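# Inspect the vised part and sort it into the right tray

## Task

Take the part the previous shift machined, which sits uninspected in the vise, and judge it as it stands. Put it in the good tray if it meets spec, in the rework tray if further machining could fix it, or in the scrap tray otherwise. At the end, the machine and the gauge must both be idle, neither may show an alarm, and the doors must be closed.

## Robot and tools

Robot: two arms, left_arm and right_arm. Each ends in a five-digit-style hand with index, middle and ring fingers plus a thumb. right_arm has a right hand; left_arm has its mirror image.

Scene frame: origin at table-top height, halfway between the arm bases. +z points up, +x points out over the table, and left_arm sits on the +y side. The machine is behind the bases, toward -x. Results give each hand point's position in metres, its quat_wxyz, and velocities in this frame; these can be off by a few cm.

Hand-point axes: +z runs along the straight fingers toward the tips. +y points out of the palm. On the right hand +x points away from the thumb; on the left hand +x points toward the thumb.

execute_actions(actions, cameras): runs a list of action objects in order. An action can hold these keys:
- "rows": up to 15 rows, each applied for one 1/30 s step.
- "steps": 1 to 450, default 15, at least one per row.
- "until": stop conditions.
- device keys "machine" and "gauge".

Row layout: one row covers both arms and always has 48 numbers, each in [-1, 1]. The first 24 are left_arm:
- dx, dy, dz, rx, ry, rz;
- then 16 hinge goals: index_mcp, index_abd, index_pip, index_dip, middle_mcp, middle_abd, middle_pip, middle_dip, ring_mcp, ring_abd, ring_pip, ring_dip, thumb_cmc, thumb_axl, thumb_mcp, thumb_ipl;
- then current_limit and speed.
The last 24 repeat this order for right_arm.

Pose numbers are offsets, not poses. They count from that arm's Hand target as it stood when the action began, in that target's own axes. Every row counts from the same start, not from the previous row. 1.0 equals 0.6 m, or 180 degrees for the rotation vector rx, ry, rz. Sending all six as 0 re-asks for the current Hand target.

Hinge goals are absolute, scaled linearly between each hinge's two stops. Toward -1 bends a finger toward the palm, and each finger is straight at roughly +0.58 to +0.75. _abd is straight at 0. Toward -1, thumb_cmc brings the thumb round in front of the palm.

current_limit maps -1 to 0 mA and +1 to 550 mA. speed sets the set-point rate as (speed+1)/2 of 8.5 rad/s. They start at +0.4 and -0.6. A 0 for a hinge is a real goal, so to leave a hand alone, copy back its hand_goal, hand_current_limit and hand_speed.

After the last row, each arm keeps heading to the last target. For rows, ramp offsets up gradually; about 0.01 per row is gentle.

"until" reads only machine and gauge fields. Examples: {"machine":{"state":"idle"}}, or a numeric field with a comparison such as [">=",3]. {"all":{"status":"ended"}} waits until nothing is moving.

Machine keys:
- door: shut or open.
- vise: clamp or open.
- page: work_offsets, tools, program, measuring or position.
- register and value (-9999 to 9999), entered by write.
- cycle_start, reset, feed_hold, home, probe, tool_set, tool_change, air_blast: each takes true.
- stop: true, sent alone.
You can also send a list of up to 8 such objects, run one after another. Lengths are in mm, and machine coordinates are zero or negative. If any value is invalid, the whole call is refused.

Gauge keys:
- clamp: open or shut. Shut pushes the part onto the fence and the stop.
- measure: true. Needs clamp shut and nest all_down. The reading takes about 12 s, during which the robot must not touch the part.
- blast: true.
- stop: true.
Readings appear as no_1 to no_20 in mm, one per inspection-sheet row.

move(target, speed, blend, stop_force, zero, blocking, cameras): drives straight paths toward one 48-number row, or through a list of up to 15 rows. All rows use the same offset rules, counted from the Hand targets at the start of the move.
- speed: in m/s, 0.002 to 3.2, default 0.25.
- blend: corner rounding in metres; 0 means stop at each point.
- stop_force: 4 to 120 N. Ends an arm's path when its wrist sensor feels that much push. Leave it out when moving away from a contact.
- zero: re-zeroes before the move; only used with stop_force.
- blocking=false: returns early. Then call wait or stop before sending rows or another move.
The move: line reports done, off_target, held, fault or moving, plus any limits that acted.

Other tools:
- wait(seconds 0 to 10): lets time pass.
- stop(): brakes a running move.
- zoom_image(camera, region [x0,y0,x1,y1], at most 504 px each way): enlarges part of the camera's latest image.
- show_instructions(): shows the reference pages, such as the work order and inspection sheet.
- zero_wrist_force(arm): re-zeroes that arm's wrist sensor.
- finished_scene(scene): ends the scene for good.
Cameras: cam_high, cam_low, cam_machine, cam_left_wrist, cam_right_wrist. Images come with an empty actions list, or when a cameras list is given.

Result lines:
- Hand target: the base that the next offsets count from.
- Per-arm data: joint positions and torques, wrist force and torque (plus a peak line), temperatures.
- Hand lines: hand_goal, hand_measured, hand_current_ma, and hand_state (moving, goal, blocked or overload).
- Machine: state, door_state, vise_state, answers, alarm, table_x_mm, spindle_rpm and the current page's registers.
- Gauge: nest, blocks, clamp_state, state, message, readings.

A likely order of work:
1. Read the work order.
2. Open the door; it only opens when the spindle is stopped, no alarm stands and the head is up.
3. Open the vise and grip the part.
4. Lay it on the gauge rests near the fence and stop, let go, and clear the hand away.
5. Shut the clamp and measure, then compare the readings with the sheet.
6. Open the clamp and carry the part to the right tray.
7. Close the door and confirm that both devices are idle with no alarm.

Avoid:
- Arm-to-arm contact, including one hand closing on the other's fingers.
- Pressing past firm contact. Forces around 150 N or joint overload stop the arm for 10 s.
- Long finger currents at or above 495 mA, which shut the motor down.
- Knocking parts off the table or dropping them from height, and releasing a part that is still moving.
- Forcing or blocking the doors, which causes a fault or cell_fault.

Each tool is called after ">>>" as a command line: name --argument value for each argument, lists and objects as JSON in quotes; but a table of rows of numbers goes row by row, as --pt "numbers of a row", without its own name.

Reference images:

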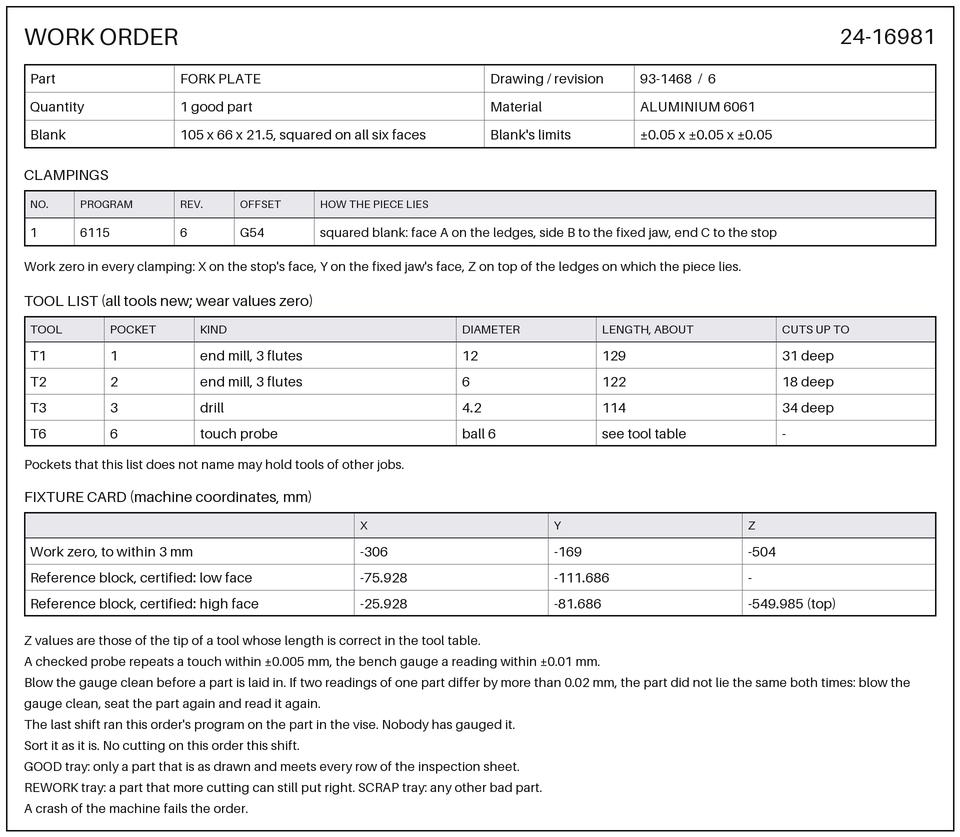

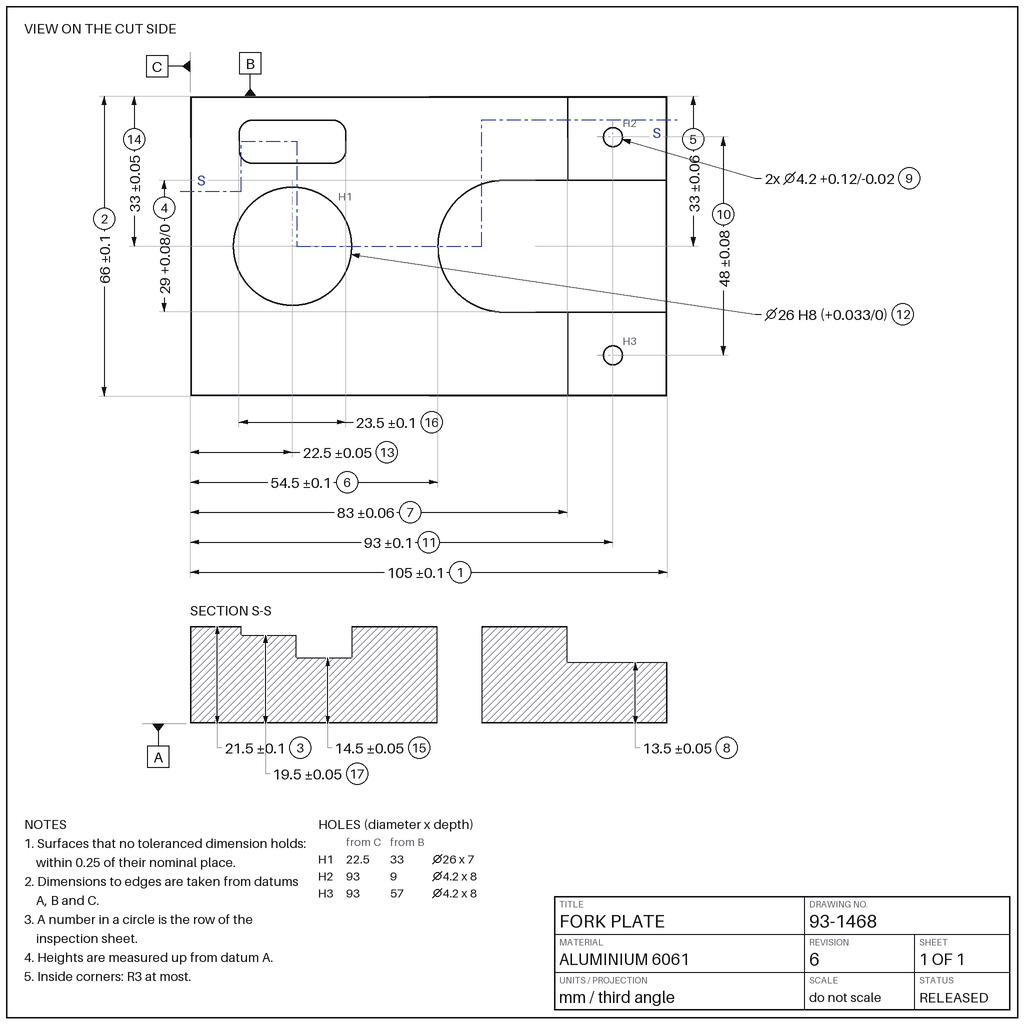

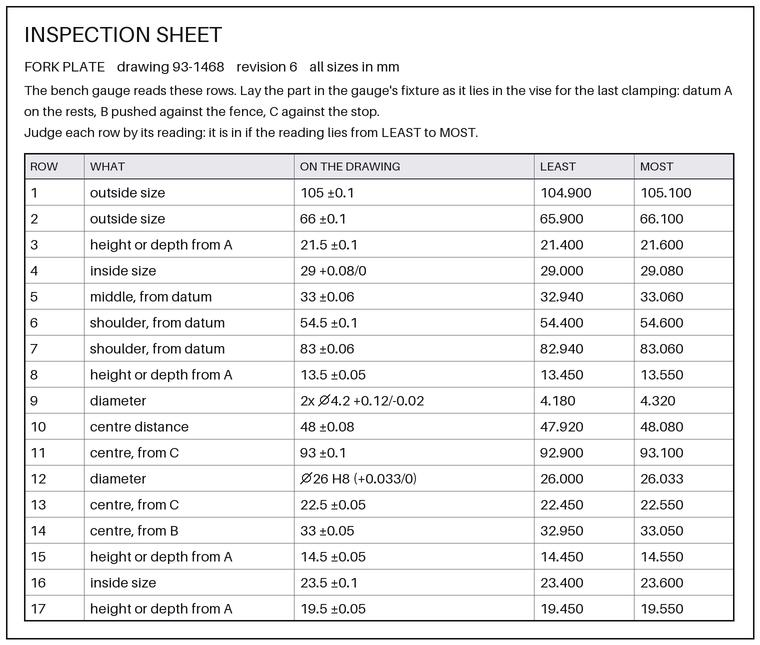

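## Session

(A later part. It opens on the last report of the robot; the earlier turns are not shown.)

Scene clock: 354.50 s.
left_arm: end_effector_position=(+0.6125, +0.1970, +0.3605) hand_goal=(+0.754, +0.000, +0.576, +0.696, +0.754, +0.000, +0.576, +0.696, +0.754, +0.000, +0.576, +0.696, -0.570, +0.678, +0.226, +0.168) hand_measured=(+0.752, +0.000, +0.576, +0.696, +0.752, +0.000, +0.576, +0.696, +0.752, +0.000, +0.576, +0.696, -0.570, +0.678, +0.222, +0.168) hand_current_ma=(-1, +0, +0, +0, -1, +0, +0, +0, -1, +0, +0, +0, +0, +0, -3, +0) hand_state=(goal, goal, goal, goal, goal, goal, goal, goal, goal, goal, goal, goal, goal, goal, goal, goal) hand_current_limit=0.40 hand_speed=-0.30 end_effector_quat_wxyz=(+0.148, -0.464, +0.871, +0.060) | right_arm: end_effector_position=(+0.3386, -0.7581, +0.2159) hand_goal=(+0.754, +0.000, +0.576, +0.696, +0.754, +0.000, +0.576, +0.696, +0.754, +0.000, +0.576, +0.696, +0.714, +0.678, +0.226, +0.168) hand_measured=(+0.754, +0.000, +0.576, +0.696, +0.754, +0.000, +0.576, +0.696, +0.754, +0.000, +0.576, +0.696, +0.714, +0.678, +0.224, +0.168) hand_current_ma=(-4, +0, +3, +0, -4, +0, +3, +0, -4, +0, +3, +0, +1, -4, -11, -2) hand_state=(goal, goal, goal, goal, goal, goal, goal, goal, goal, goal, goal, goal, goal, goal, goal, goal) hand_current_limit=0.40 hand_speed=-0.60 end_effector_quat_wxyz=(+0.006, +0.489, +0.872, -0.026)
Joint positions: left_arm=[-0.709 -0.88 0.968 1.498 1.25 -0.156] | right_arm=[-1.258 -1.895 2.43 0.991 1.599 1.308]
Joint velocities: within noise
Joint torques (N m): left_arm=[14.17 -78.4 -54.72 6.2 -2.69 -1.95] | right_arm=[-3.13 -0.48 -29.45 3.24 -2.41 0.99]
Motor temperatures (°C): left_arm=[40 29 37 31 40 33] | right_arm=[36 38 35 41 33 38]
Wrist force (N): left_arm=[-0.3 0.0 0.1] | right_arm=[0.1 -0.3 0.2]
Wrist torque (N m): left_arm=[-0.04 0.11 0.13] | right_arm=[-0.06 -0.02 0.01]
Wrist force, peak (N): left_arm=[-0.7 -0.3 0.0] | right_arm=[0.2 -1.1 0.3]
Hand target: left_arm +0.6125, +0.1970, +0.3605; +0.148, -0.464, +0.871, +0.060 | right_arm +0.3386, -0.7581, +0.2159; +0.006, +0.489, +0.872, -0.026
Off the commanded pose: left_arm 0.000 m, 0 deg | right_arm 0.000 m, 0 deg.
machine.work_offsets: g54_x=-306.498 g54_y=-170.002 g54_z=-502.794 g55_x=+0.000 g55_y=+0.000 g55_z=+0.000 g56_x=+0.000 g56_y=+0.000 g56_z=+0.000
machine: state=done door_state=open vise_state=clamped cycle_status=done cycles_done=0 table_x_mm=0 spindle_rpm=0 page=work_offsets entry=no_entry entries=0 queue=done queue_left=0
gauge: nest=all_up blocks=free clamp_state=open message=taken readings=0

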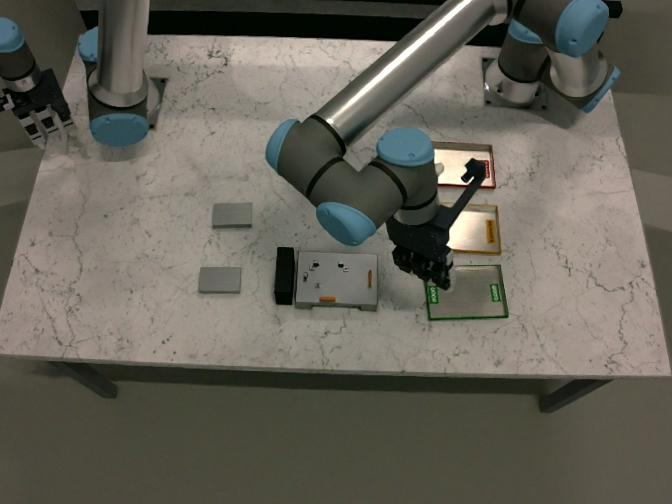

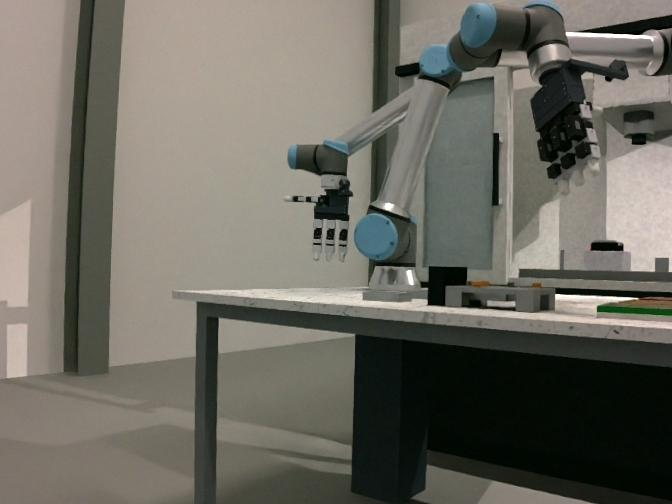

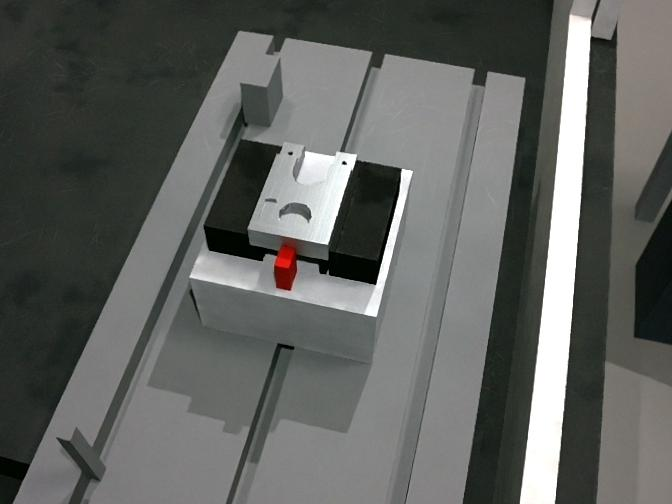

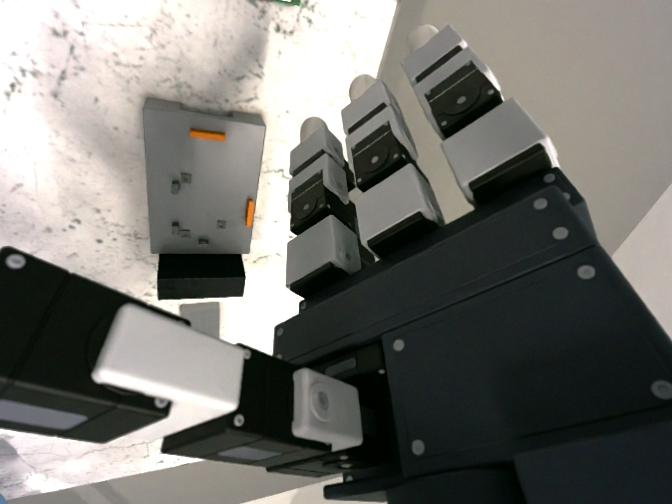

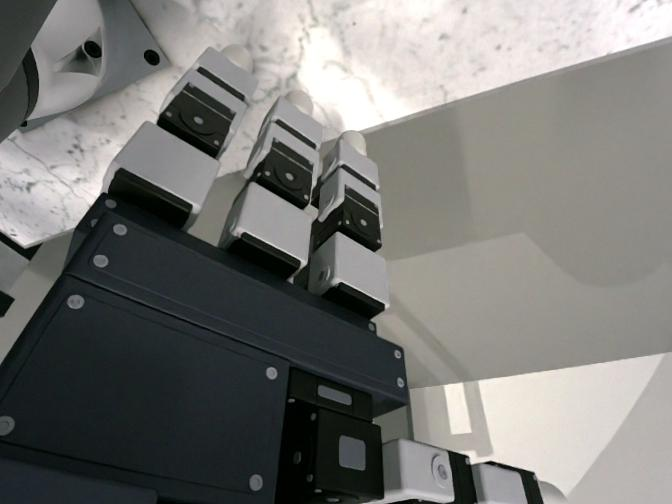

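>>> execute_actions --actions '[{"machine":{"page":"position"},"steps":10}]'

>>> execute_actions --actions '[{"machine":{"page":"tools"},"steps":10}]'

>>> execute_actions --actions '[{"machine":{"page":"program"},"steps":10}]'

Scene clock: 409.27 s.
left_arm: end_effector_position=(+0.6125, +0.1970, +0.3605) hand_goal=(+0.754, +0.000, +0.576, +0.696, +0.754, +0.000, +0.576, +0.696, +0.754, +0.000, +0.576, +0.696, -0.570, +0.678, +0.226, +0.168) hand_measured=(+0.752, +0.000, +0.576, +0.696, +0.752, +0.000, +0.576, +0.696, +0.752, +0.000, +0.576, +0.696, -0.570, +0.678, +0.222, +0.168) hand_current_ma=(-1, +0, +0, +0, -1, +0, +0, +0, -1, +0, +0, +0, +0, +0, -3, +0) hand_state=(goal, goal, goal, goal, goal, goal, goal, goal, goal, goal, goal, goal, goal, goal, goal, goal) hand_current_limit=0.40 hand_speed=-0.30 end_effector_quat_wxyz=(+0.148, -0.464, +0.871, +0.060) | right_arm: end_effector_position=(+0.3386, -0.7581, +0.2159) hand_goal=(+0.754, +0.000, +0.576, +0.696, +0.754, +0.000, +0.576, +0.696, +0.754, +0.000, +0.576, +0.696, +0.714, +0.678, +0.226, +0.168) hand_measured=(+0.754, +0.000, +0.576, +0.696, +0.754, +0.000, +0.576, +0.696, +0.754, +0.000, +0.576, +0.696, +0.714, +0.678, +0.224, +0.168) hand_current_ma=(-4, +0, +3, +0, -4, +0, +3, +0, -4, +0, +3, +0, +1, -4, -11, -2) hand_state=(goal, goal, goal, goal, goal, goal, goal, goal, goal, goal, goal, goal, goal, goal, goal, goal) hand_current_limit=0.40 hand_speed=-0.60 end_effector_quat_wxyz=(+0.006, +0.489, +0.872, -0.026)
Joint positions: left_arm=[-0.709 -0.88 0.968 1.498 1.25 -0.156] | right_arm=[-1.258 -1.895 2.43 0.991 1.599 1.308]
Joint torques (N m): left_arm=[10.71 -79.18 -53.63 6.01 -2.62 -0.84] | right_arm=[-2.02 0.22 -29.36 3.03 -2.21 0.84]
Wrist force (N): left_arm=[-0.3 0.1 -0.1] | right_arm=[0.8 -0.4 0.1]
Wrist torque (N m): left_arm=[-0.01 0.10 0.13] | right_arm=[-0.07 -0.11 0.06]
Wrist force, peak (N): left_arm=[-0.5 0.2 -0.5] | right_arm=[-0.3 -1.1 0.4]
Hand target: left_arm +0.6125, +0.1970, +0.3605; +0.148, -0.464, +0.871, +0.060 | right_arm +0.3386, -0.7581, +0.2159; +0.006, +0.489, +0.872, -0.026
Off the commanded pose: left_arm 0.000 m, 0 deg | right_arm 0.000 m, 0 deg.
machine.position: pos_x=-164.000 pos_y=-3.000 pos_z=+0.000
machine: state=done door_state=open vise_state=clamped cycle_status=done cycles_done=0 table_x_mm=0 spindle_rpm=0 page=position entry=no_entry entries=0 queue=done queue_left=0
gauge: nest=all_up blocks=free clamp_state=open message=taken readings=0

Scene clock: 409.80 s.
left_arm: end_effector_position=(+0.6125, +0.1970, +0.3605) hand_goal=(+0.754, +0.000, +0.576, +0.696, +0.754, +0.000, +0.576, +0.696, +0.754, +0.000, +0.576, +0.696, -0.570, +0.678, +0.226, +0.168) hand_measured=(+0.752, +0.000, +0.576, +0.696, +0.752, +0.000, +0.576, +0.696, +0.752, +0.000, +0.576, +0.696, -0.570, +0.678, +0.222, +0.168) hand_current_ma=(-1, +0, +0, +0, -1, +0, +0, +0, -1, +0, +0, +0, +0, +0, -3, +0) hand_state=(goal, goal, goal, goal, goal, goal, goal, goal, goal, goal, goal, goal, goal, goal, goal, goal) hand_current_limit=0.40 hand_speed=-0.30 end_effector_quat_wxyz=(+0.148, -0.464, +0.871, +0.060) | right_arm: end_effector_position=(+0.3386, -0.7581, +0.2159) hand_goal=(+0.754, +0.000, +0.576, +0.696, +0.754, +0.000, +0.576, +0.696, +0.754, +0.000, +0.576, +0.696, +0.714, +0.678, +0.226, +0.168) hand_measured=(+0.754, +0.000, +0.576, +0.696, +0.754, +0.000, +0.576, +0.696, +0.754, +0.000, +0.576, +0.696, +0.714, +0.678, +0.224, +0.168) hand_current_ma=(-4, +0, +3, +0, -4, +0, +3, +0, -4, +0, +3, +0, +1, -4, -11, -2) hand_state=(goal, goal, goal, goal, goal, goal, goal, goal, goal, goal, goal, goal, goal, goal, goal, goal) hand_current_limit=0.40 hand_speed=-0.60 end_effector_quat_wxyz=(+0.006, +0.489, +0.872, -0.026)
Joint positions: left_arm=[-0.709 -0.88 0.968 1.498 1.25 -0.156] | right_arm=[-1.258 -1.895 2.43 0.991 1.599 1.308]
Joint torques (N m): left_arm=[12.4 -81.94 -54.39 5.84 -2.12 -1.05] | right_arm=[-0.97 -1.22 -28.95 3.05 -2.44 1.16]
Wrist force (N): left_arm=[-0.2 0.1 -0.1] | right_arm=[0.4 -0.1 0.3]
Wrist torque (N m): left_arm=[-0.01 0.08 0.14] | right_arm=[-0.05 -0.06 0.04]
Wrist force, peak (N): left_arm=[-0.4 -0.2 0.1] | right_arm=[0.5 -0.6 0.0]
Hand target: left_arm +0.6125, +0.1970, +0.3605; +0.148, -0.464, +0.871, +0.060 | right_arm +0.3386, -0.7581, +0.2159; +0.006, +0.489, +0.872, -0.026
Off the commanded pose: left_arm 0.000 m, 0 deg | right_arm 0.000 m, 0 deg.
machine.tools: t1_length=+129.056 t1_length_wear=+0.000 t1_diameter=+11.992 t1_diameter_wear=+0.000 t1_pocket=+1.000 t2_length=+122.258 t2_length_wear=+0.000 t2_diameter=+5.997 t2_diameter_wear=+0.000 t2_pocket=+2.000 t3_length=+113.838 t3_length_wear=+0.000 t3_diameter=+4.199 t3_diameter_wear=+0.000 t3_pocket=+3.000 t4_length=+138.047 t4_length_wear=+0.000 t4_diameter=+9.994 t4_diameter_wear=+0.000 t4_pocket=+4.000 t5_length=+105.793 t5_length_wear=+0.000 t5_diameter=+7.997 t5_diameter_wear=+0.000 t5_pocket=+5.000 t6_length=+156.882 t6_length_wear=+0.000 t6_diameter=+6.000 t6_diameter_wear=+0.000 t6_pocket=+6.000
machine: state=done door_state=open vise_state=clamped cycle_status=done cycles_done=0 table_x_mm=0 spindle_rpm=0 page=tools entry=no_entry entries=0 queue=done queue_left=0
gauge: nest=all_up blocks=free clamp_state=open message=taken readings=0

Scene clock: 410.33 s.
left_arm: end_effector_position=(+0.6125, +0.1970, +0.3605) hand_goal=(+0.754, +0.000, +0.576, +0.696, +0.754, +0.000, +0.576, +0.696, +0.754, +0.000, +0.576, +0.696, -0.570, +0.678, +0.226, +0.168) hand_measured=(+0.752, +0.000, +0.576, +0.696, +0.752, +0.000, +0.576, +0.696, +0.752, +0.000, +0.576, +0.696, -0.570, +0.678, +0.222, +0.168) hand_current_ma=(-1, +0, +0, +0, -1, +0, +0, +0, -1, +0, +0, +0, +0, +0, -3, +0) hand_state=(goal, goal, goal, goal, goal, goal, goal, goal, goal, goal, goal, goal, goal, goal, goal, goal) hand_current_limit=0.40 hand_speed=-0.30 end_effector_quat_wxyz=(+0.148, -0.464, +0.871, +0.060) | right_arm: end_effector_position=(+0.3386, -0.7581, +0.2159) hand_goal=(+0.754, +0.000, +0.576, +0.696, +0.754, +0.000, +0.576, +0.696, +0.754, +0.000, +0.576, +0.696, +0.714, +0.678, +0.226, +0.168) hand_measured=(+0.754, +0.000, +0.576, +0.696, +0.754, +0.000, +0.576, +0.696, +0.754, +0.000, +0.576, +0.696, +0.714, +0.678, +0.224, +0.168) hand_current_ma=(-4, +0, +3, +0, -4, +0, +3, +0, -4, +0, +3, +0, +1, -4, -11, -2) hand_state=(goal, goal, goal, goal, goal, goal, goal, goal, goal, goal, goal, goal, goal, goal, goal, goal) hand_current_limit=0.40 hand_speed=-0.60 end_effector_quat_wxyz=(+0.006, +0.489, +0.872, -0.026)
Joint positions: left_arm=[-0.709 -0.88 0.968 1.498 1.25 -0.156] | right_arm=[-1.258 -1.895 2.43 0.991 1.599 1.308]
Joint torques (N m): left_arm=[10.82 -77.61 -55.41 6.52 -2.54 -1.07] | right_arm=[-1.23 -1.97 -29.58 3.25 -2.47 0.88]
Wrist force (N): left_arm=[-0.4 -0.3 -0.1] | right_arm=[0.2 -0.3 0.2]
Wrist torque (N m): left_arm=[-0.06 0.11 0.12] | right_arm=[-0.06 -0.04 0.02]
Wrist force, peak (N): left_arm=[-0.5 -0.1 -0.4] | right_arm=[0.6 -0.7 0.0]
Hand target: left_arm +0.6125, +0.1970, +0.3605; +0.148, -0.464, +0.871, +0.060 | right_arm +0.3386, -0.7581, +0.2159; +0.006, +0.489, +0.872, -0.026
Off the commanded pose: left_arm 0.000 m, 0 deg | right_arm 0.000 m, 0 deg.
machine.program: program=+6115 tool_call=+1 tool_in_spindle=+0 program_revision=+6 program_offset=+54 load_peak=+0 stored1_number=+3479 stored1_revision=+3 stored2_number=+5057 stored2_revision=+4 stored3_number=+6115 stored3_revision=+6 stored4_number=+0 stored4_revision=+0 cycles=+1
machine: state=done door_state=open vise_state=clamped cycle_status=done cycles_done=0 table_x_mm=0 spindle_rpm=0 page=program entry=no_entry entries=0 queue=done queue_left=0
gauge: nest=all_up blocks=free clamp_state=open message=taken readings=0

>>> execute_actions --actions '[{"machine":{"page":"work_offsets"},"steps":5}]' --cameras '["cam_machine"]'

>>> zoom_image --camera "cam_machine" --region '[480, 0, 672, 250]'

>>> zoom_image --camera "cam_machine" --region '[480, 250, 672, 504]'

Scene clock: 482.27 s.
left_arm: end_effector_position=(+0.6125, +0.1970, +0.3605) hand_goal=(+0.754, +0.000, +0.576, +0.696, +0.754, +0.000, +0.576, +0.696, +0.754, +0.000, +0.576, +0.696, -0.570, +0.678, +0.226, +0.168) hand_measured=(+0.752, +0.000, +0.576, +0.696, +0.752, +0.000, +0.576, +0.696, +0.752, +0.000, +0.576, +0.696, -0.570, +0.678, +0.222, +0.168) hand_current_ma=(-1, +0, +0, +0, -1, +0, +0, +0, -1, +0, +0, +0, +0, +0, -3, +0) hand_state=(goal, goal, goal, goal, goal, goal, goal, goal, goal, goal, goal, goal, goal, goal, goal, goal) hand_current_limit=0.40 hand_speed=-0.30 end_effector_quat_wxyz=(+0.148, -0.464, +0.871, +0.060) | right_arm: end_effector_position=(+0.3386, -0.7581, +0.2159) hand_goal=(+0.754, +0.000, +0.576, +0.696, +0.754, +0.000, +0.576, +0.696, +0.754, +0.000, +0.576, +0.696, +0.714, +0.678, +0.226, +0.168) hand_measured=(+0.754, +0.000, +0.576, +0.696, +0.754, +0.000, +0.576, +0.696, +0.754, +0.000, +0.576, +0.696, +0.714, +0.678, +0.224, +0.168) hand_current_ma=(-4, +0, +3, +0, -4, +0, +3, +0, -4, +0, +3, +0, +1, -4, -11, -2) hand_state=(goal, goal, goal, goal, goal, goal, goal, goal, goal, goal, goal, goal, goal, goal, goal, goal) hand_current_limit=0.40 hand_speed=-0.60 end_effector_quat_wxyz=(+0.006, +0.489, +0.872, -0.026)
Joint positions: left_arm=[-0.709 -0.88 0.968 1.498 1.25 -0.156] | right_arm=[-1.258 -1.895 2.43 0.991 1.599 1.308]
Joint torques (N m): left_arm=[-2.47 -82.93 -52.37 4.63 -1.41 -0.49] | right_arm=[-1.3 0.79 -29.38 3.26 -2.64 1.02]
Wrist force (N): left_arm=[-0.3 -0.1 0.1] | right_arm=[0.3 -0.5 0.0]
Wrist torque (N m): left_arm=[-0.04 0.11 0.13] | right_arm=[-0.07 -0.05 0.03]
Wrist force, peak (N): left_arm=[-0.7 0.1 -0.5] | right_arm=[0.5 -1.3 0.0]
Hand target: left_arm +0.6125, +0.1970, +0.3605; +0.148, -0.464, +0.871, +0.060 | right_arm +0.3386, -0.7581, +0.2159; +0.006, +0.489, +0.872, -0.026
Off the commanded pose: left_arm 0.000 m, 0 deg | right_arm 0.000 m, 0 deg.
machine.work_offsets: g54_x=-306.498 g54_y=-170.002 g54_z=-502.794 g55_x=+0.000 g55_y=+0.000 g55_z=+0.000 g56_x=+0.000 g56_y=+0.000 g56_z=+0.000
machine: state=done door_state=open vise_state=clamped cycle_status=done cycles_done=0 table_x_mm=0 spindle_rpm=0 page=work_offsets entry=no_entry entries=0 queue=done queue_left=0
gauge: nest=all_up blocks=free clamp_state=open message=taken readings=0
Images, in order (width x height): cam_machine 672x504.

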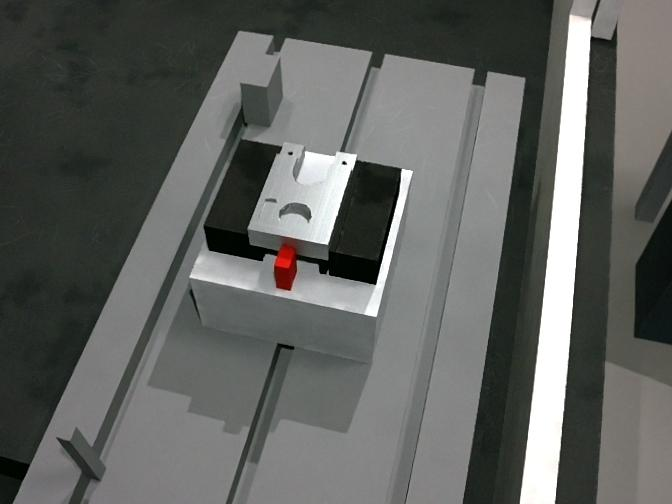

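Scaled by 2.016 from the camera's 672x504 image, which has a finer 960x720 frame.

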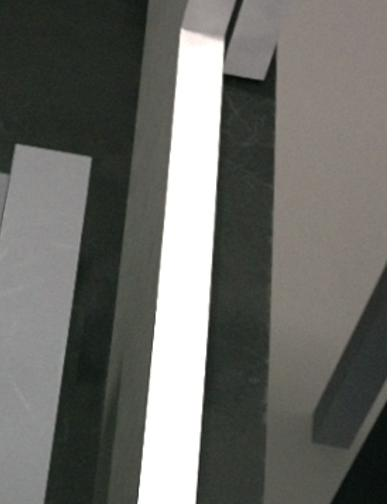

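Scaled by 1.984 from the camera's 672x504 image, which has a finer 960x720 frame.

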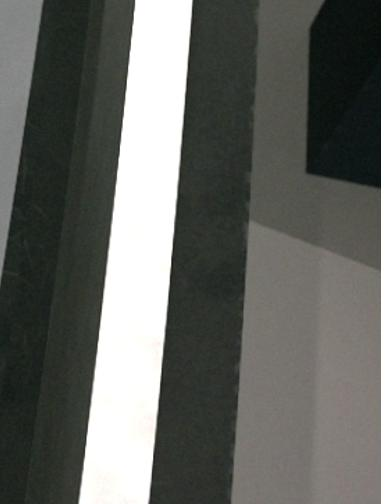

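>>> move --target '[0.680,0.402,-0.398,0.392,0.278,0.2113,0.754,0,0.576,0.696,0.754,0,0.576,0.696,0.754,0,0.576,0.696,-0.571,0.678,0.226,0.168,0.4,-0.3,-0.36,-0.071,-0.238,0,0,0,0.754,0,0.576,0.696,0.754,0,0.576,0.696,0.754,0,0.576,0.696,0.714,0.678,0.226,0.168,0.4,-0.6]' --speed 0.4 --cameras '["cam_high", "cam_low"]'

>>> zoom_image --camera "cam_low" --region '[500, 200, 672, 310]'

Scene clock: 516.13 s.
left_arm: end_effector_position=(+0.1506, -0.0481, +0.4508) hand_goal=(+0.754, +0.000, +0.576, +0.696, +0.754, +0.000, +0.576, +0.696, +0.754, +0.000, +0.576, +0.696, -0.570, +0.678, +0.226, +0.168) hand_measured=(+0.748, +0.000, +0.576, +0.696, +0.748, +0.000, +0.576, +0.696, +0.748, +0.000, +0.576, +0.696, -0.570, +0.678, +0.222, +0.168) hand_current_ma=(-6, +0, +0, +0, -7, +0, +0, +0, -6, +0, +0, +0, +0, +0, -3, +0) hand_state=(goal, goal, goal, goal, goal, goal, goal, goal, goal, goal, goal, goal, goal, goal, goal, goal) hand_current_limit=0.40 hand_speed=-0.30 end_effector_quat_wxyz=(-0.001, +0.000, +0.819, -0.574) | right_arm: end_effector_position=(+0.4171, -0.9572, +0.3677) hand_goal=(+0.754, +0.000, +0.576, +0.696, +0.754, +0.000, +0.576, +0.696, +0.754, +0.000, +0.576, +0.696, +0.714, +0.678, +0.226, +0.168) hand_measured=(+0.754, +0.000, +0.576, +0.696, +0.754, +0.000, +0.576, +0.696, +0.754, +0.000, +0.576, +0.696, +0.714, +0.678, +0.224, +0.168) hand_current_ma=(-4, +0, +3, +0, -4, +0, +3, +0, -4, +0, +3, +0, +1, -4, -12, -2) hand_state=(goal, goal, goal, goal, goal, goal, goal, goal, goal, goal, goal, goal, goal, goal, goal, goal) hand_current_limit=0.40 hand_speed=-0.60 end_effector_quat_wxyz=(+0.006, +0.489, +0.872, -0.026)
Joint positions: left_arm=[-1.319 -1.709 1.815 0.251 1.775 0.074] | right_arm=[-1.21 -1.614 1.919 1.224 1.601 1.356]
Joint torques (N m): left_arm=[-17.37 -48.45 -33.72 -4.64 1.89 2.37] | right_arm=[17.03 -21.53 -43.81 6.31 3.02 2.07]
Wrist force (N): left_arm=[-0.4 -0.2 -0.9] | right_arm=[0.1 -0.1 0.1]
Wrist torque (N m): left_arm=[-0.04 -0.05 -0.06] | right_arm=[-0.03 -0.01 -0.22]
Wrist force, peak (N): left_arm=[-0.7 -0.1 -1.6] | right_arm=[0.6 -1.0 -0.7]
Hand target: left_arm +0.1505, -0.0481, +0.4508; -0.001, +0.000, +0.819, -0.574 | right_arm +0.4171, -0.9572, +0.3678; +0.006, +0.489, +0.872, -0.026
Off the commanded pose: left_arm 0.000 m, 0 deg | right_arm 0.000 m, 0 deg.
machine.work_offsets: g54_x=-306.498 g54_y=-170.002 g54_z=-502.794 g55_x=+0.000 g55_y=+0.000 g55_z=+0.000 g56_x=+0.000 g56_y=+0.000 g56_z=+0.000
machine: state=done door_state=open vise_state=clamped cycle_status=done cycles_done=0 table_x_mm=0 spindle_rpm=0 page=work_offsets entry=no_entry entries=0 queue=done queue_left=0
gauge: nest=all_up blocks=free clamp_state=open message=taken readings=0
move: done
Images, in order (width x height): cam_high 672x504, cam_low 672x504.

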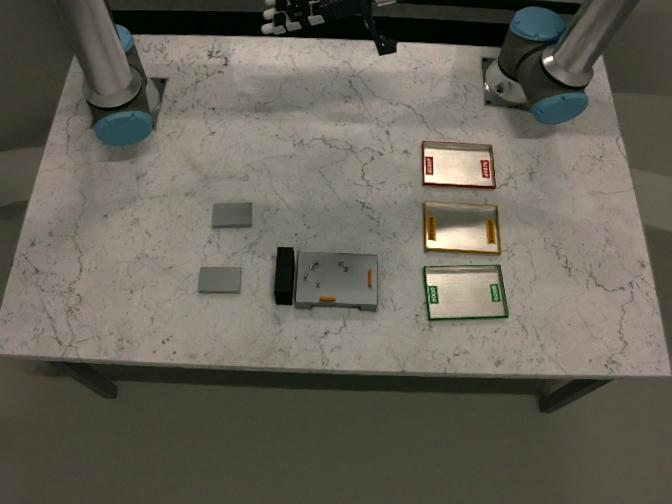

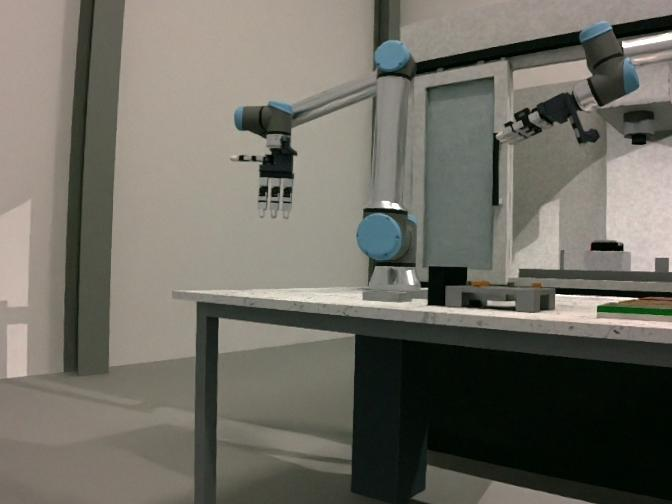

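Scaled by 2.930 from the camera's 672x504 image, which has a finer 960x720 frame.

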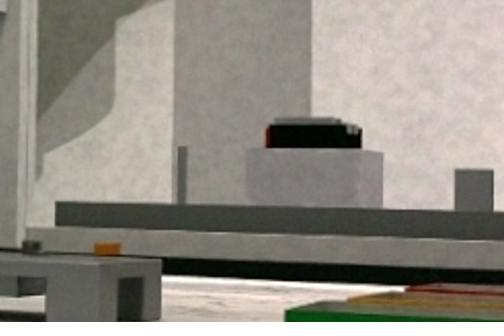

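>>> move --target '[0.333,-0.0285,0.078,0,0.47,0.171,0.754,0,0.576,0.696,0.754,0,0.576,0.696,0.754,0,0.576,0.696,-0.571,0.678,0.226,0.168,0.4,-0.3,0,0,0,0,0,0,0.754,0,0.576,0.696,0.754,0,0.576,0.696,0.754,0,0.576,0.696,0.714,0.678,0.226,0.168,0.4,-0.6]' --speed 0.4 --cameras '["all"]'

Scene clock: 535.20 s.
left_arm: end_effector_position=(-0.0136, -0.0909, +0.4523) hand_goal=(+0.754, +0.000, +0.576, +0.696, +0.754, +0.000, +0.576, +0.696, +0.754, +0.000, +0.576, +0.696, -0.570, +0.678, +0.226, +0.168) hand_measured=(+0.746, +0.000, +0.576, +0.696, +0.744, +0.000, +0.576, +0.696, +0.746, +0.000, +0.576, +0.696, -0.570, +0.678, +0.224, +0.168) hand_current_ma=(-9, +0, +0, +0, -11, +0, +0, +0, -9, +0, +0, +0, +0, +0, -3, +0) hand_state=(goal, goal, goal, goal, goal, goal, goal, goal, goal, goal, goal, goal, goal, goal, goal, goal) hand_current_limit=0.40 hand_speed=-0.30 end_effector_quat_wxyz=(-0.338, +0.468, +0.660, -0.480) | right_arm: end_effector_position=(+0.4171, -0.9572, +0.3678) hand_goal=(+0.754, +0.000, +0.576, +0.696, +0.754, +0.000, +0.576, +0.696, +0.754, +0.000, +0.576, +0.696, +0.714, +0.678, +0.226, +0.168) hand_measured=(+0.754, +0.000, +0.576, +0.696, +0.754, +0.000, +0.576, +0.696, +0.754, +0.000, +0.576, +0.696, +0.714, +0.678, +0.224, +0.168) hand_current_ma=(-4, +0, +3, +0, -4, +0, +3, +0, -4, +0, +3, +0, +1, -4, -12, -2) hand_state=(goal, goal, goal, goal, goal, goal, goal, goal, goal, goal, goal, goal, goal, goal, goal, goal) hand_current_limit=0.40 hand_speed=-0.60 end_effector_quat_wxyz=(+0.006, +0.489, +0.872, -0.026)
Joint positions: left_arm=[-1.361 -1.28 1.462 0.916 2.785 1.075] | right_arm=[-1.21 -1.614 1.919 1.224 1.601 1.356]
Joint torques (N m): left_arm=[13.96 -84.02 -27.75 -0.83 -0.3 -1.41] | right_arm=[13.36 -19.68 -44.16 6.18 2.9 1.86]
Wrist force (N): left_arm=[-0.3 -0.2 -1.5] | right_arm=[0.2 -0.2 0.0]
Wrist torque (N m): left_arm=[-0.01 -0.11 0.29] | right_arm=[-0.04 -0.02 -0.20]
Wrist force, peak (N): left_arm=[-3.5 1.9 5.4] | right_arm=[1.3 -0.1 0.0]
Hand target: left_arm -0.0136, -0.0909, +0.4522; -0.338, +0.468, +0.660, -0.480 (not the last commanded pose) | right_arm +0.4171, -0.9572, +0.3678; +0.006, +0.489, +0.872, -0.026
Off the commanded pose: left_arm 0.036 m, 20 deg | right_arm 0.000 m, 0 deg.
machine.work_offsets: g54_x=-306.498 g54_y=-170.002 g54_z=-502.794 g55_x=+0.000 g55_y=+0.000 g55_z=+0.000 g56_x=+0.000 g56_y=+0.000 g56_z=+0.000
machine: state=done door_state=open vise_state=clamped cycle_status=done cycles_done=0 table_x_mm=0 spindle_rpm=0 page=work_offsets entry=no_entry entries=0 queue=done queue_left=0
gauge: nest=all_up blocks=free clamp_state=open message=taken readings=0
move: held (left_arm; a check stopped the path); limits=held
pose unreachable (left arm): on one or more control steps of this call, first in action 0 (counted from 0), this arm could not follow its commanded pose, so it was not sent that pose on those steps. It may still have moved: this result reports where it is.
cause: moving toward the commanded pose would bring two parts of the arm too close to each other (joints 4 (wrist 1) to 6 (wrist 3) lie between them).

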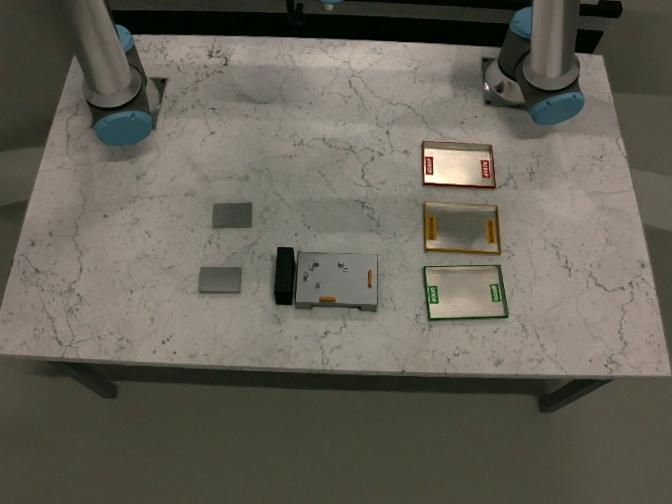

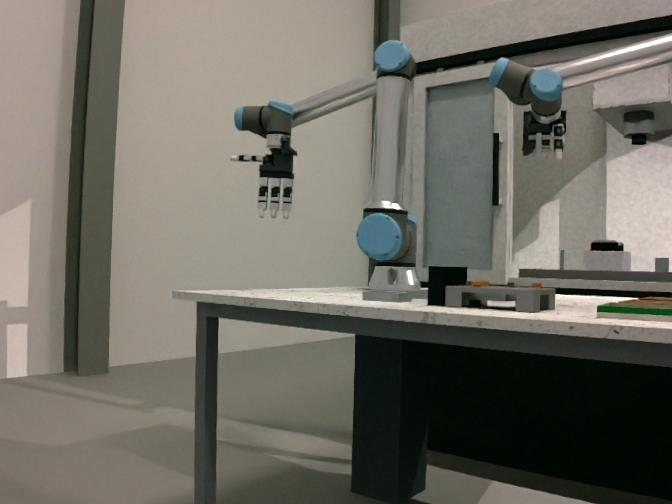

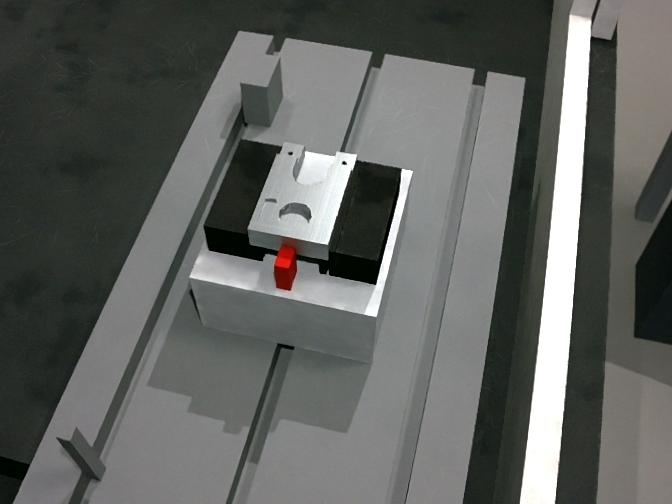

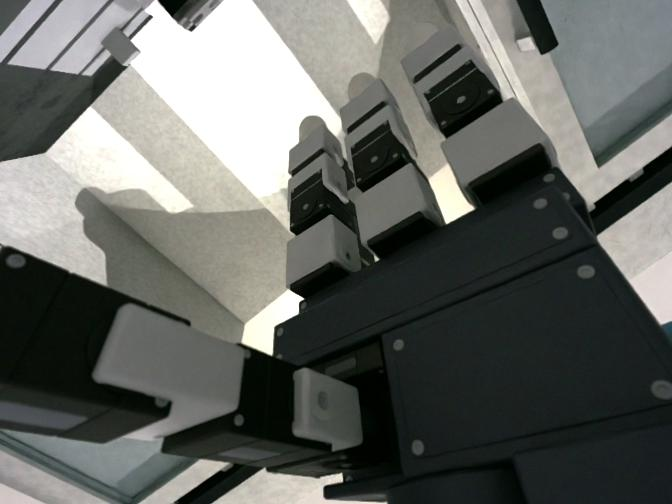

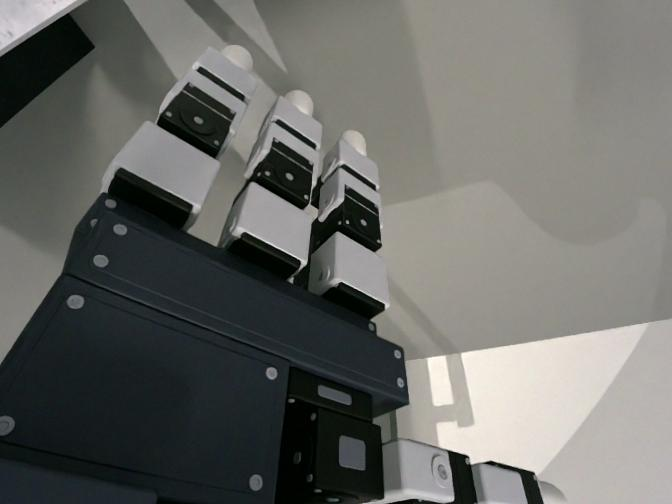

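>>> move --target '[0.167,-0.083,0.628,0,0,0,0.754,0,0.576,0.696,0.754,0,0.576,0.696,0.754,0,0.576,0.696,-0.571,0.678,0.226,0.168,0.4,-0.3,0,0,0,0,0,0,0.754,0,0.576,0.696,0.754,0,0.576,0.696,0.754,0,0.576,0.696,0.714,0.678,0.226,0.168,0.4,-0.6]' --speed 0.3 --cameras '["cam_low", "cam_machine", "cam_left_wrist"]'

Scene clock: 544.93 s.
left_arm: end_effector_position=(-0.3990, -0.1215, +0.3823) hand_goal=(+0.754, +0.000, +0.576, +0.696, +0.754, +0.000, +0.576, +0.696, +0.754, +0.000, +0.576, +0.696, -0.570, +0.678, +0.226, +0.168) hand_measured=(+0.746, +0.000, +0.576, +0.696, +0.744, +0.000, +0.576, +0.696, +0.746, +0.000, +0.576, +0.696, -0.570, +0.678, +0.224, +0.168) hand_current_ma=(-9, +0, +0, +0, -11, +0, +0, +0, -9, +0, +0, +0, +0, +0, -3, +0) hand_state=(goal, goal, goal, goal, goal, goal, goal, goal, goal, goal, goal, goal, goal, goal, goal, goal) hand_current_limit=0.40 hand_speed=-0.30 end_effector_quat_wxyz=(-0.338, +0.468, +0.660, -0.480) | right_arm: end_effector_position=(+0.4171, -0.9572, +0.3678) hand_goal=(+0.754, +0.000, +0.576, +0.696, +0.754, +0.000, +0.576, +0.696, +0.754, +0.000, +0.576, +0.696, +0.714, +0.678, +0.226, +0.168) hand_measured=(+0.754, +0.000, +0.576, +0.696, +0.754, +0.000, +0.576, +0.696, +0.754, +0.000, +0.576, +0.696, +0.714, +0.678, +0.224, +0.168) hand_current_ma=(-4, +0, +3, +0, -4, +0, +3, +0, -4, +0, +3, +0, +1, -4, -12, -2) hand_state=(goal, goal, goal, goal, goal, goal, goal, goal, goal, goal, goal, goal, goal, goal, goal, goal) hand_current_limit=0.40 hand_speed=-0.60 end_effector_quat_wxyz=(+0.006, +0.489, +0.872, -0.026)
Joint positions: left_arm=[-1.982 -1.405 1.646 0.19 2.305 0.303] | right_arm=[-1.21 -1.614 1.919 1.224 1.601 1.356]
Joint torques (N m): left_arm=[-14.66 -38.91 -59.37 -2.92 -1.43 -2.25] | right_arm=[17.42 -24.45 -43.04 5.83 2.55 1.61]
Wrist force (N): left_arm=[0.0 0.0 -1.1] | right_arm=[0.5 -0.6 0.0]
Wrist torque (N m): left_arm=[0.10 -0.14 0.28] | right_arm=[-0.08 -0.06 -0.18]
Wrist force, peak (N): left_arm=[-0.7 0.6 -3.3] | right_arm=[0.9 -0.5 -0.4]
Hand target: left_arm -0.3992, -0.1215, +0.3822; -0.338, +0.468, +0.660, -0.480 | right_arm +0.4171, -0.9572, +0.3678; +0.006, +0.489, +0.872, -0.026
Off the commanded pose: left_arm 0.000 m, 0 deg | right_arm 0.000 m, 0 deg.
machine.work_offsets: g54_x=-306.498 g54_y=-170.002 g54_z=-502.794 g55_x=+0.000 g55_y=+0.000 g55_z=+0.000 g56_x=+0.000 g56_y=+0.000 g56_z=+0.000
machine: state=done door_state=open vise_state=clamped cycle_status=done cycles_done=0 table_x_mm=0 spindle_rpm=0 page=work_offsets entry=no_entry entries=0 queue=done queue_left=0
gauge: nest=all_up blocks=free clamp_state=open message=taken readings=0
move: done
Images, in order (width x height): cam_low 672x504, cam_machine 672x504, cam_left_wrist 672x504.

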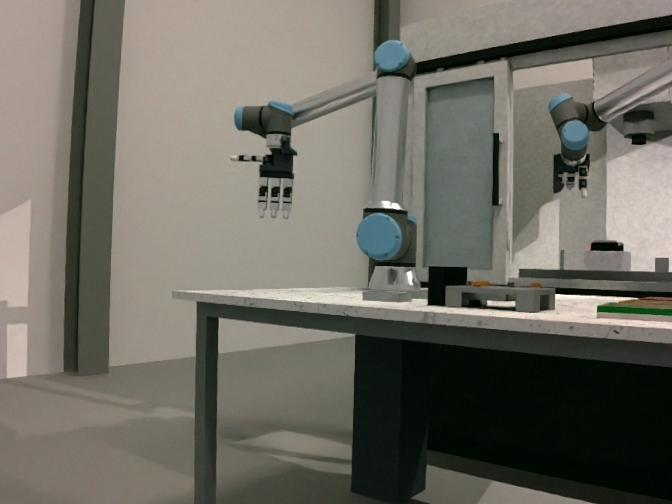

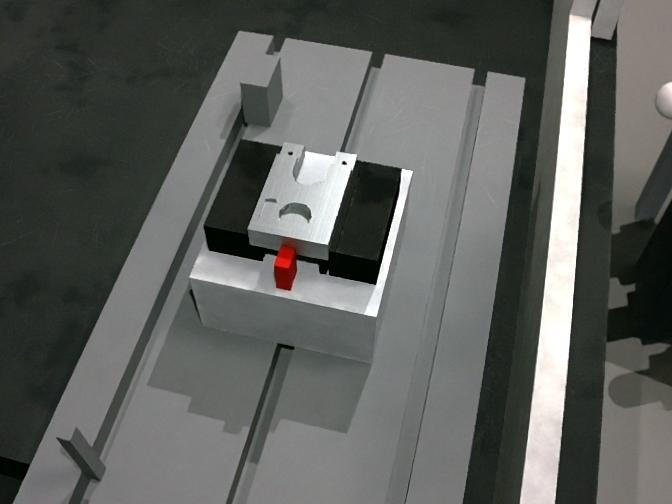

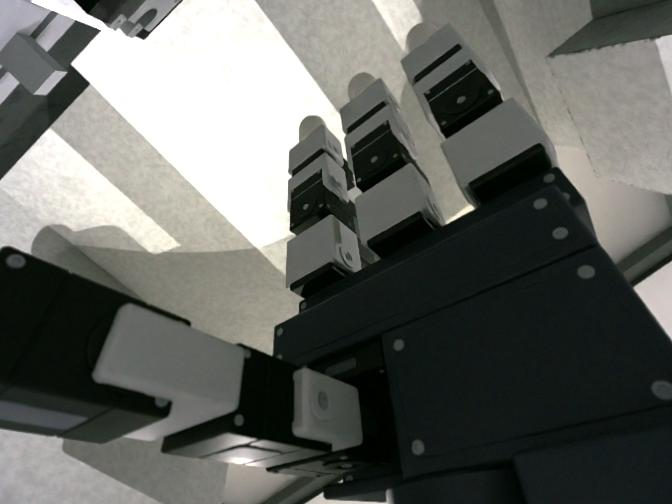

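>>> move --target '[-0.192,0.1725,-0.892,-0.0012,-0.372,-0.121,0.754,0,0.576,0.696,0.754,0,0.576,0.696,0.754,0,0.576,0.696,-0.571,0.678,0.226,0.168,0.4,-0.3,0,0,0,0,0,0,0.754,0,0.576,0.696,0.754,0,0.576,0.696,0.754,0,0.576,0.696,0.714,0.678,0.226,0.168,0.4,-0.6]' --speed 0.4

Scene clock: 597.93 s.
left_arm: end_effector_position=(+0.1488, -0.0492, +0.4504) hand_goal=(+0.754, +0.000, +0.576, +0.696, +0.754, +0.000, +0.576, +0.696, +0.754, +0.000, +0.576, +0.696, -0.570, +0.678, +0.226, +0.168) hand_measured=(+0.746, +0.000, +0.576, +0.696, +0.744, +0.000, +0.576, +0.696, +0.746, +0.000, +0.576, +0.696, -0.570, +0.678, +0.224, +0.168) hand_current_ma=(-9, +0, +0, +0, -11, +0, +0, +0, -9, +0, +0, +0, +0, +0, -3, +0) hand_state=(goal, goal, goal, goal, goal, goal, goal, goal, goal, goal, goal, goal, goal, goal, goal, goal) hand_current_limit=0.40 hand_speed=-0.30 end_effector_quat_wxyz=(+0.001, +0.002, +0.809, -0.588) | right_arm: end_effector_position=(+0.4171, -0.9572, +0.3678) hand_goal=(+0.754, +0.000, +0.576, +0.696, +0.754, +0.000, +0.576, +0.696, +0.754, +0.000, +0.576, +0.696, +0.714, +0.678, +0.226, +0.168) hand_measured=(+0.754, +0.000, +0.576, +0.696, +0.754, +0.000, +0.576, +0.696, +0.754, +0.000, +0.576, +0.696, +0.714, +0.678, +0.224, +0.168) hand_current_ma=(-4, +0, +3, +0, -4, +0, +3, +0, -4, +0, +3, +0, +1, -4, -12, -2) hand_state=(goal, goal, goal, goal, goal, goal, goal, goal, goal, goal, goal, goal, goal, goal, goal, goal) hand_current_limit=0.40 hand_speed=-0.60 end_effector_quat_wxyz=(+0.006, +0.489, +0.872, -0.026)
Joint positions: left_arm=[-1.323 -1.724 1.838 0.207 1.772 0.071] | right_arm=[-1.21 -1.614 1.919 1.224 1.601 1.356]
Joint torques (N m): left_arm=[15.22 -11.7 -60.28 2.24 -2.04 -2.21] | right_arm=[12.99 -21.38 -43.88 4.85 2.41 1.78]
Wrist force (N): left_arm=[-0.5 -0.5 -0.8] | right_arm=[0.2 -0.5 -0.1]
Wrist torque (N m): left_arm=[-0.12 -0.06 0.24] | right_arm=[-0.06 -0.02 -0.21]
Wrist force, peak (N): left_arm=[-2.5 0.2 -1.5] | right_arm=[1.2 -0.9 -0.1]
Hand target: left_arm +0.1490, -0.0492, +0.4504; +0.001, +0.002, +0.809, -0.588 | right_arm +0.4171, -0.9572, +0.3678; +0.006, +0.489, +0.872, -0.026
Off the commanded pose: left_arm 0.000 m, 0 deg | right_arm 0.000 m, 0 deg.
machine.work_offsets: g54_x=-306.498 g54_y=-170.002 g54_z=-502.794 g55_x=+0.000 g55_y=+0.000 g55_z=+0.000 g56_x=+0.000 g56_y=+0.000 g56_z=+0.000
machine: state=done door_state=open vise_state=clamped cycle_status=done cycles_done=0 table_x_mm=0 spindle_rpm=0 page=work_offsets entry=no_entry entries=0 queue=done queue_left=0
gauge: nest=all_up blocks=free clamp_state=open message=taken readings=0
move: done

>>> move --pt "-0.5 -0.026 0.079 0 -0.4755 -0.1545 0.754 0 0.576 0.696 0.754 0 0.576 0.696 0.754 0 0.576 0.696 -0.571 0.678 0.226 0.168 0.4 -0.3 0 0 0 0 0 0 0.754 0 0.576 0.696 0.754 0 0.576 0.696 0.754 0 0.576 0.696 0.714 0.678 0.226 0.168 0.4 -0.6" --pt "0.05 0.0103 -0.0317 0 -0.951 -0.309 0.754 0 0.576 0.696 0.754 0 0.576 0.696 0.754 0 0.576 0.696 -0.571 0.678 0.226 0.168 0.4 -0.3 0 0 0 0 0 0 0.754 0 0.576 0.696 0.754 0 0.576 0.696 0.754 0 0.576 0.696 0.714 0.678 0.226 0.168 0.4 -0.6" --speed 0.4 --cameras '["cam_high", "cam_low"]'

Scene clock: 609.97 s.
left_arm: end_effector_position=(+0.1191, -0.0292, +0.4503) hand_goal=(+0.754, +0.000, +0.576, +0.696, +0.754, +0.000, +0.576, +0.696, +0.754, +0.000, +0.576, +0.696, -0.570, +0.678, +0.226, +0.168) hand_measured=(+0.746, +0.000, +0.576, +0.696, +0.744, +0.000, +0.576, +0.696, +0.746, +0.000, +0.576, +0.696, -0.570, +0.678, +0.224, +0.168) hand_current_ma=(-9, +0, +0, +0, -11, +0, +0, +0, -9, +0, +0, +0, +0, +0, -3, +0) hand_state=(goal, goal, goal, goal, goal, goal, goal, goal, goal, goal, goal, goal, goal, goal, goal, goal) hand_current_limit=0.40 hand_speed=-0.30 end_effector_quat_wxyz=(-0.588, +0.809, +0.001, +0.002) | right_arm: end_effector_position=(+0.4171, -0.9572, +0.3678) hand_goal=(+0.754, +0.000, +0.576, +0.696, +0.754, +0.000, +0.576, +0.696, +0.754, +0.000, +0.576, +0.696, +0.714, +0.678, +0.226, +0.168) hand_measured=(+0.754, +0.000, +0.576, +0.696, +0.754, +0.000, +0.576, +0.696, +0.754, +0.000, +0.576, +0.696, +0.714, +0.678, +0.224, +0.168) hand_current_ma=(-4, +0, +3, +0, -4, +0, +3, +0, -4, +0, +3, +0, +1, -4, -12, -2) hand_state=(goal, goal, goal, goal, goal, goal, goal, goal, goal, goal, goal, goal, goal, goal, goal, goal) hand_current_limit=0.40 hand_speed=-0.60 end_effector_quat_wxyz=(+0.006, +0.489, +0.872, -0.026)
Joint positions: left_arm=[-1.52 -1.06 1.459 2.428 1.553 -3.141] | right_arm=[-1.21 -1.614 1.919 1.224 1.601 1.356]
Joint torques (N m): left_arm=[5.91 -98.52 -25.03 -0.43 1.8 -1.55] | right_arm=[12.91 -23.38 -43.52 4.63 2.22 1.92]
Wrist force (N): left_arm=[-0.8 -0.2 -0.5] | right_arm=[0.6 -1.1 -0.1]
Wrist torque (N m): left_arm=[-0.06 -0.03 0.15] | right_arm=[-0.15 -0.08 -0.19]
Wrist force, peak (N): left_arm=[-1.2 0.9 -1.2] | right_arm=[0.6 -1.1 -0.1]
Hand target: left_arm +0.1190, -0.0292, +0.4503; -0.588, +0.809, +0.001, +0.002 | right_arm +0.4171, -0.9572, +0.3678; +0.006, +0.489, +0.872, -0.026
Off the commanded pose: left_arm 0.000 m, 0 deg | right_arm 0.000 m, 0 deg.
machine.work_offsets: g54_x=-306.498 g54_y=-170.002 g54_z=-502.794 g55_x=+0.000 g55_y=+0.000 g55_z=+0.000 g56_x=+0.000 g56_y=+0.000 g56_z=+0.000
machine: state=done door_state=open vise_state=clamped cycle_status=done cycles_done=0 table_x_mm=0 spindle_rpm=0 page=work_offsets entry=no_entry entries=0 queue=done queue_left=0
gauge: nest=all_up blocks=free clamp_state=open message=taken readings=0
move: done
Images, in order (width x height): cam_high 672x504, cam_low 672x504.

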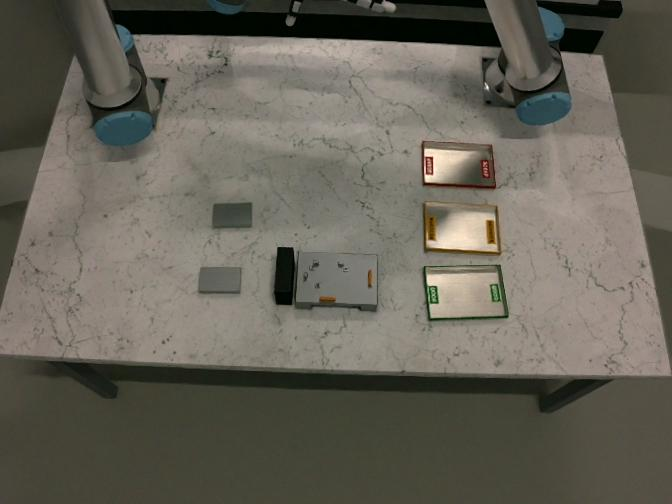

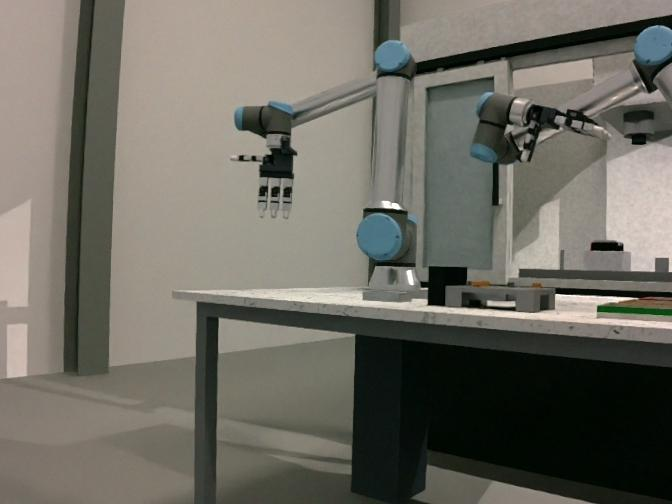

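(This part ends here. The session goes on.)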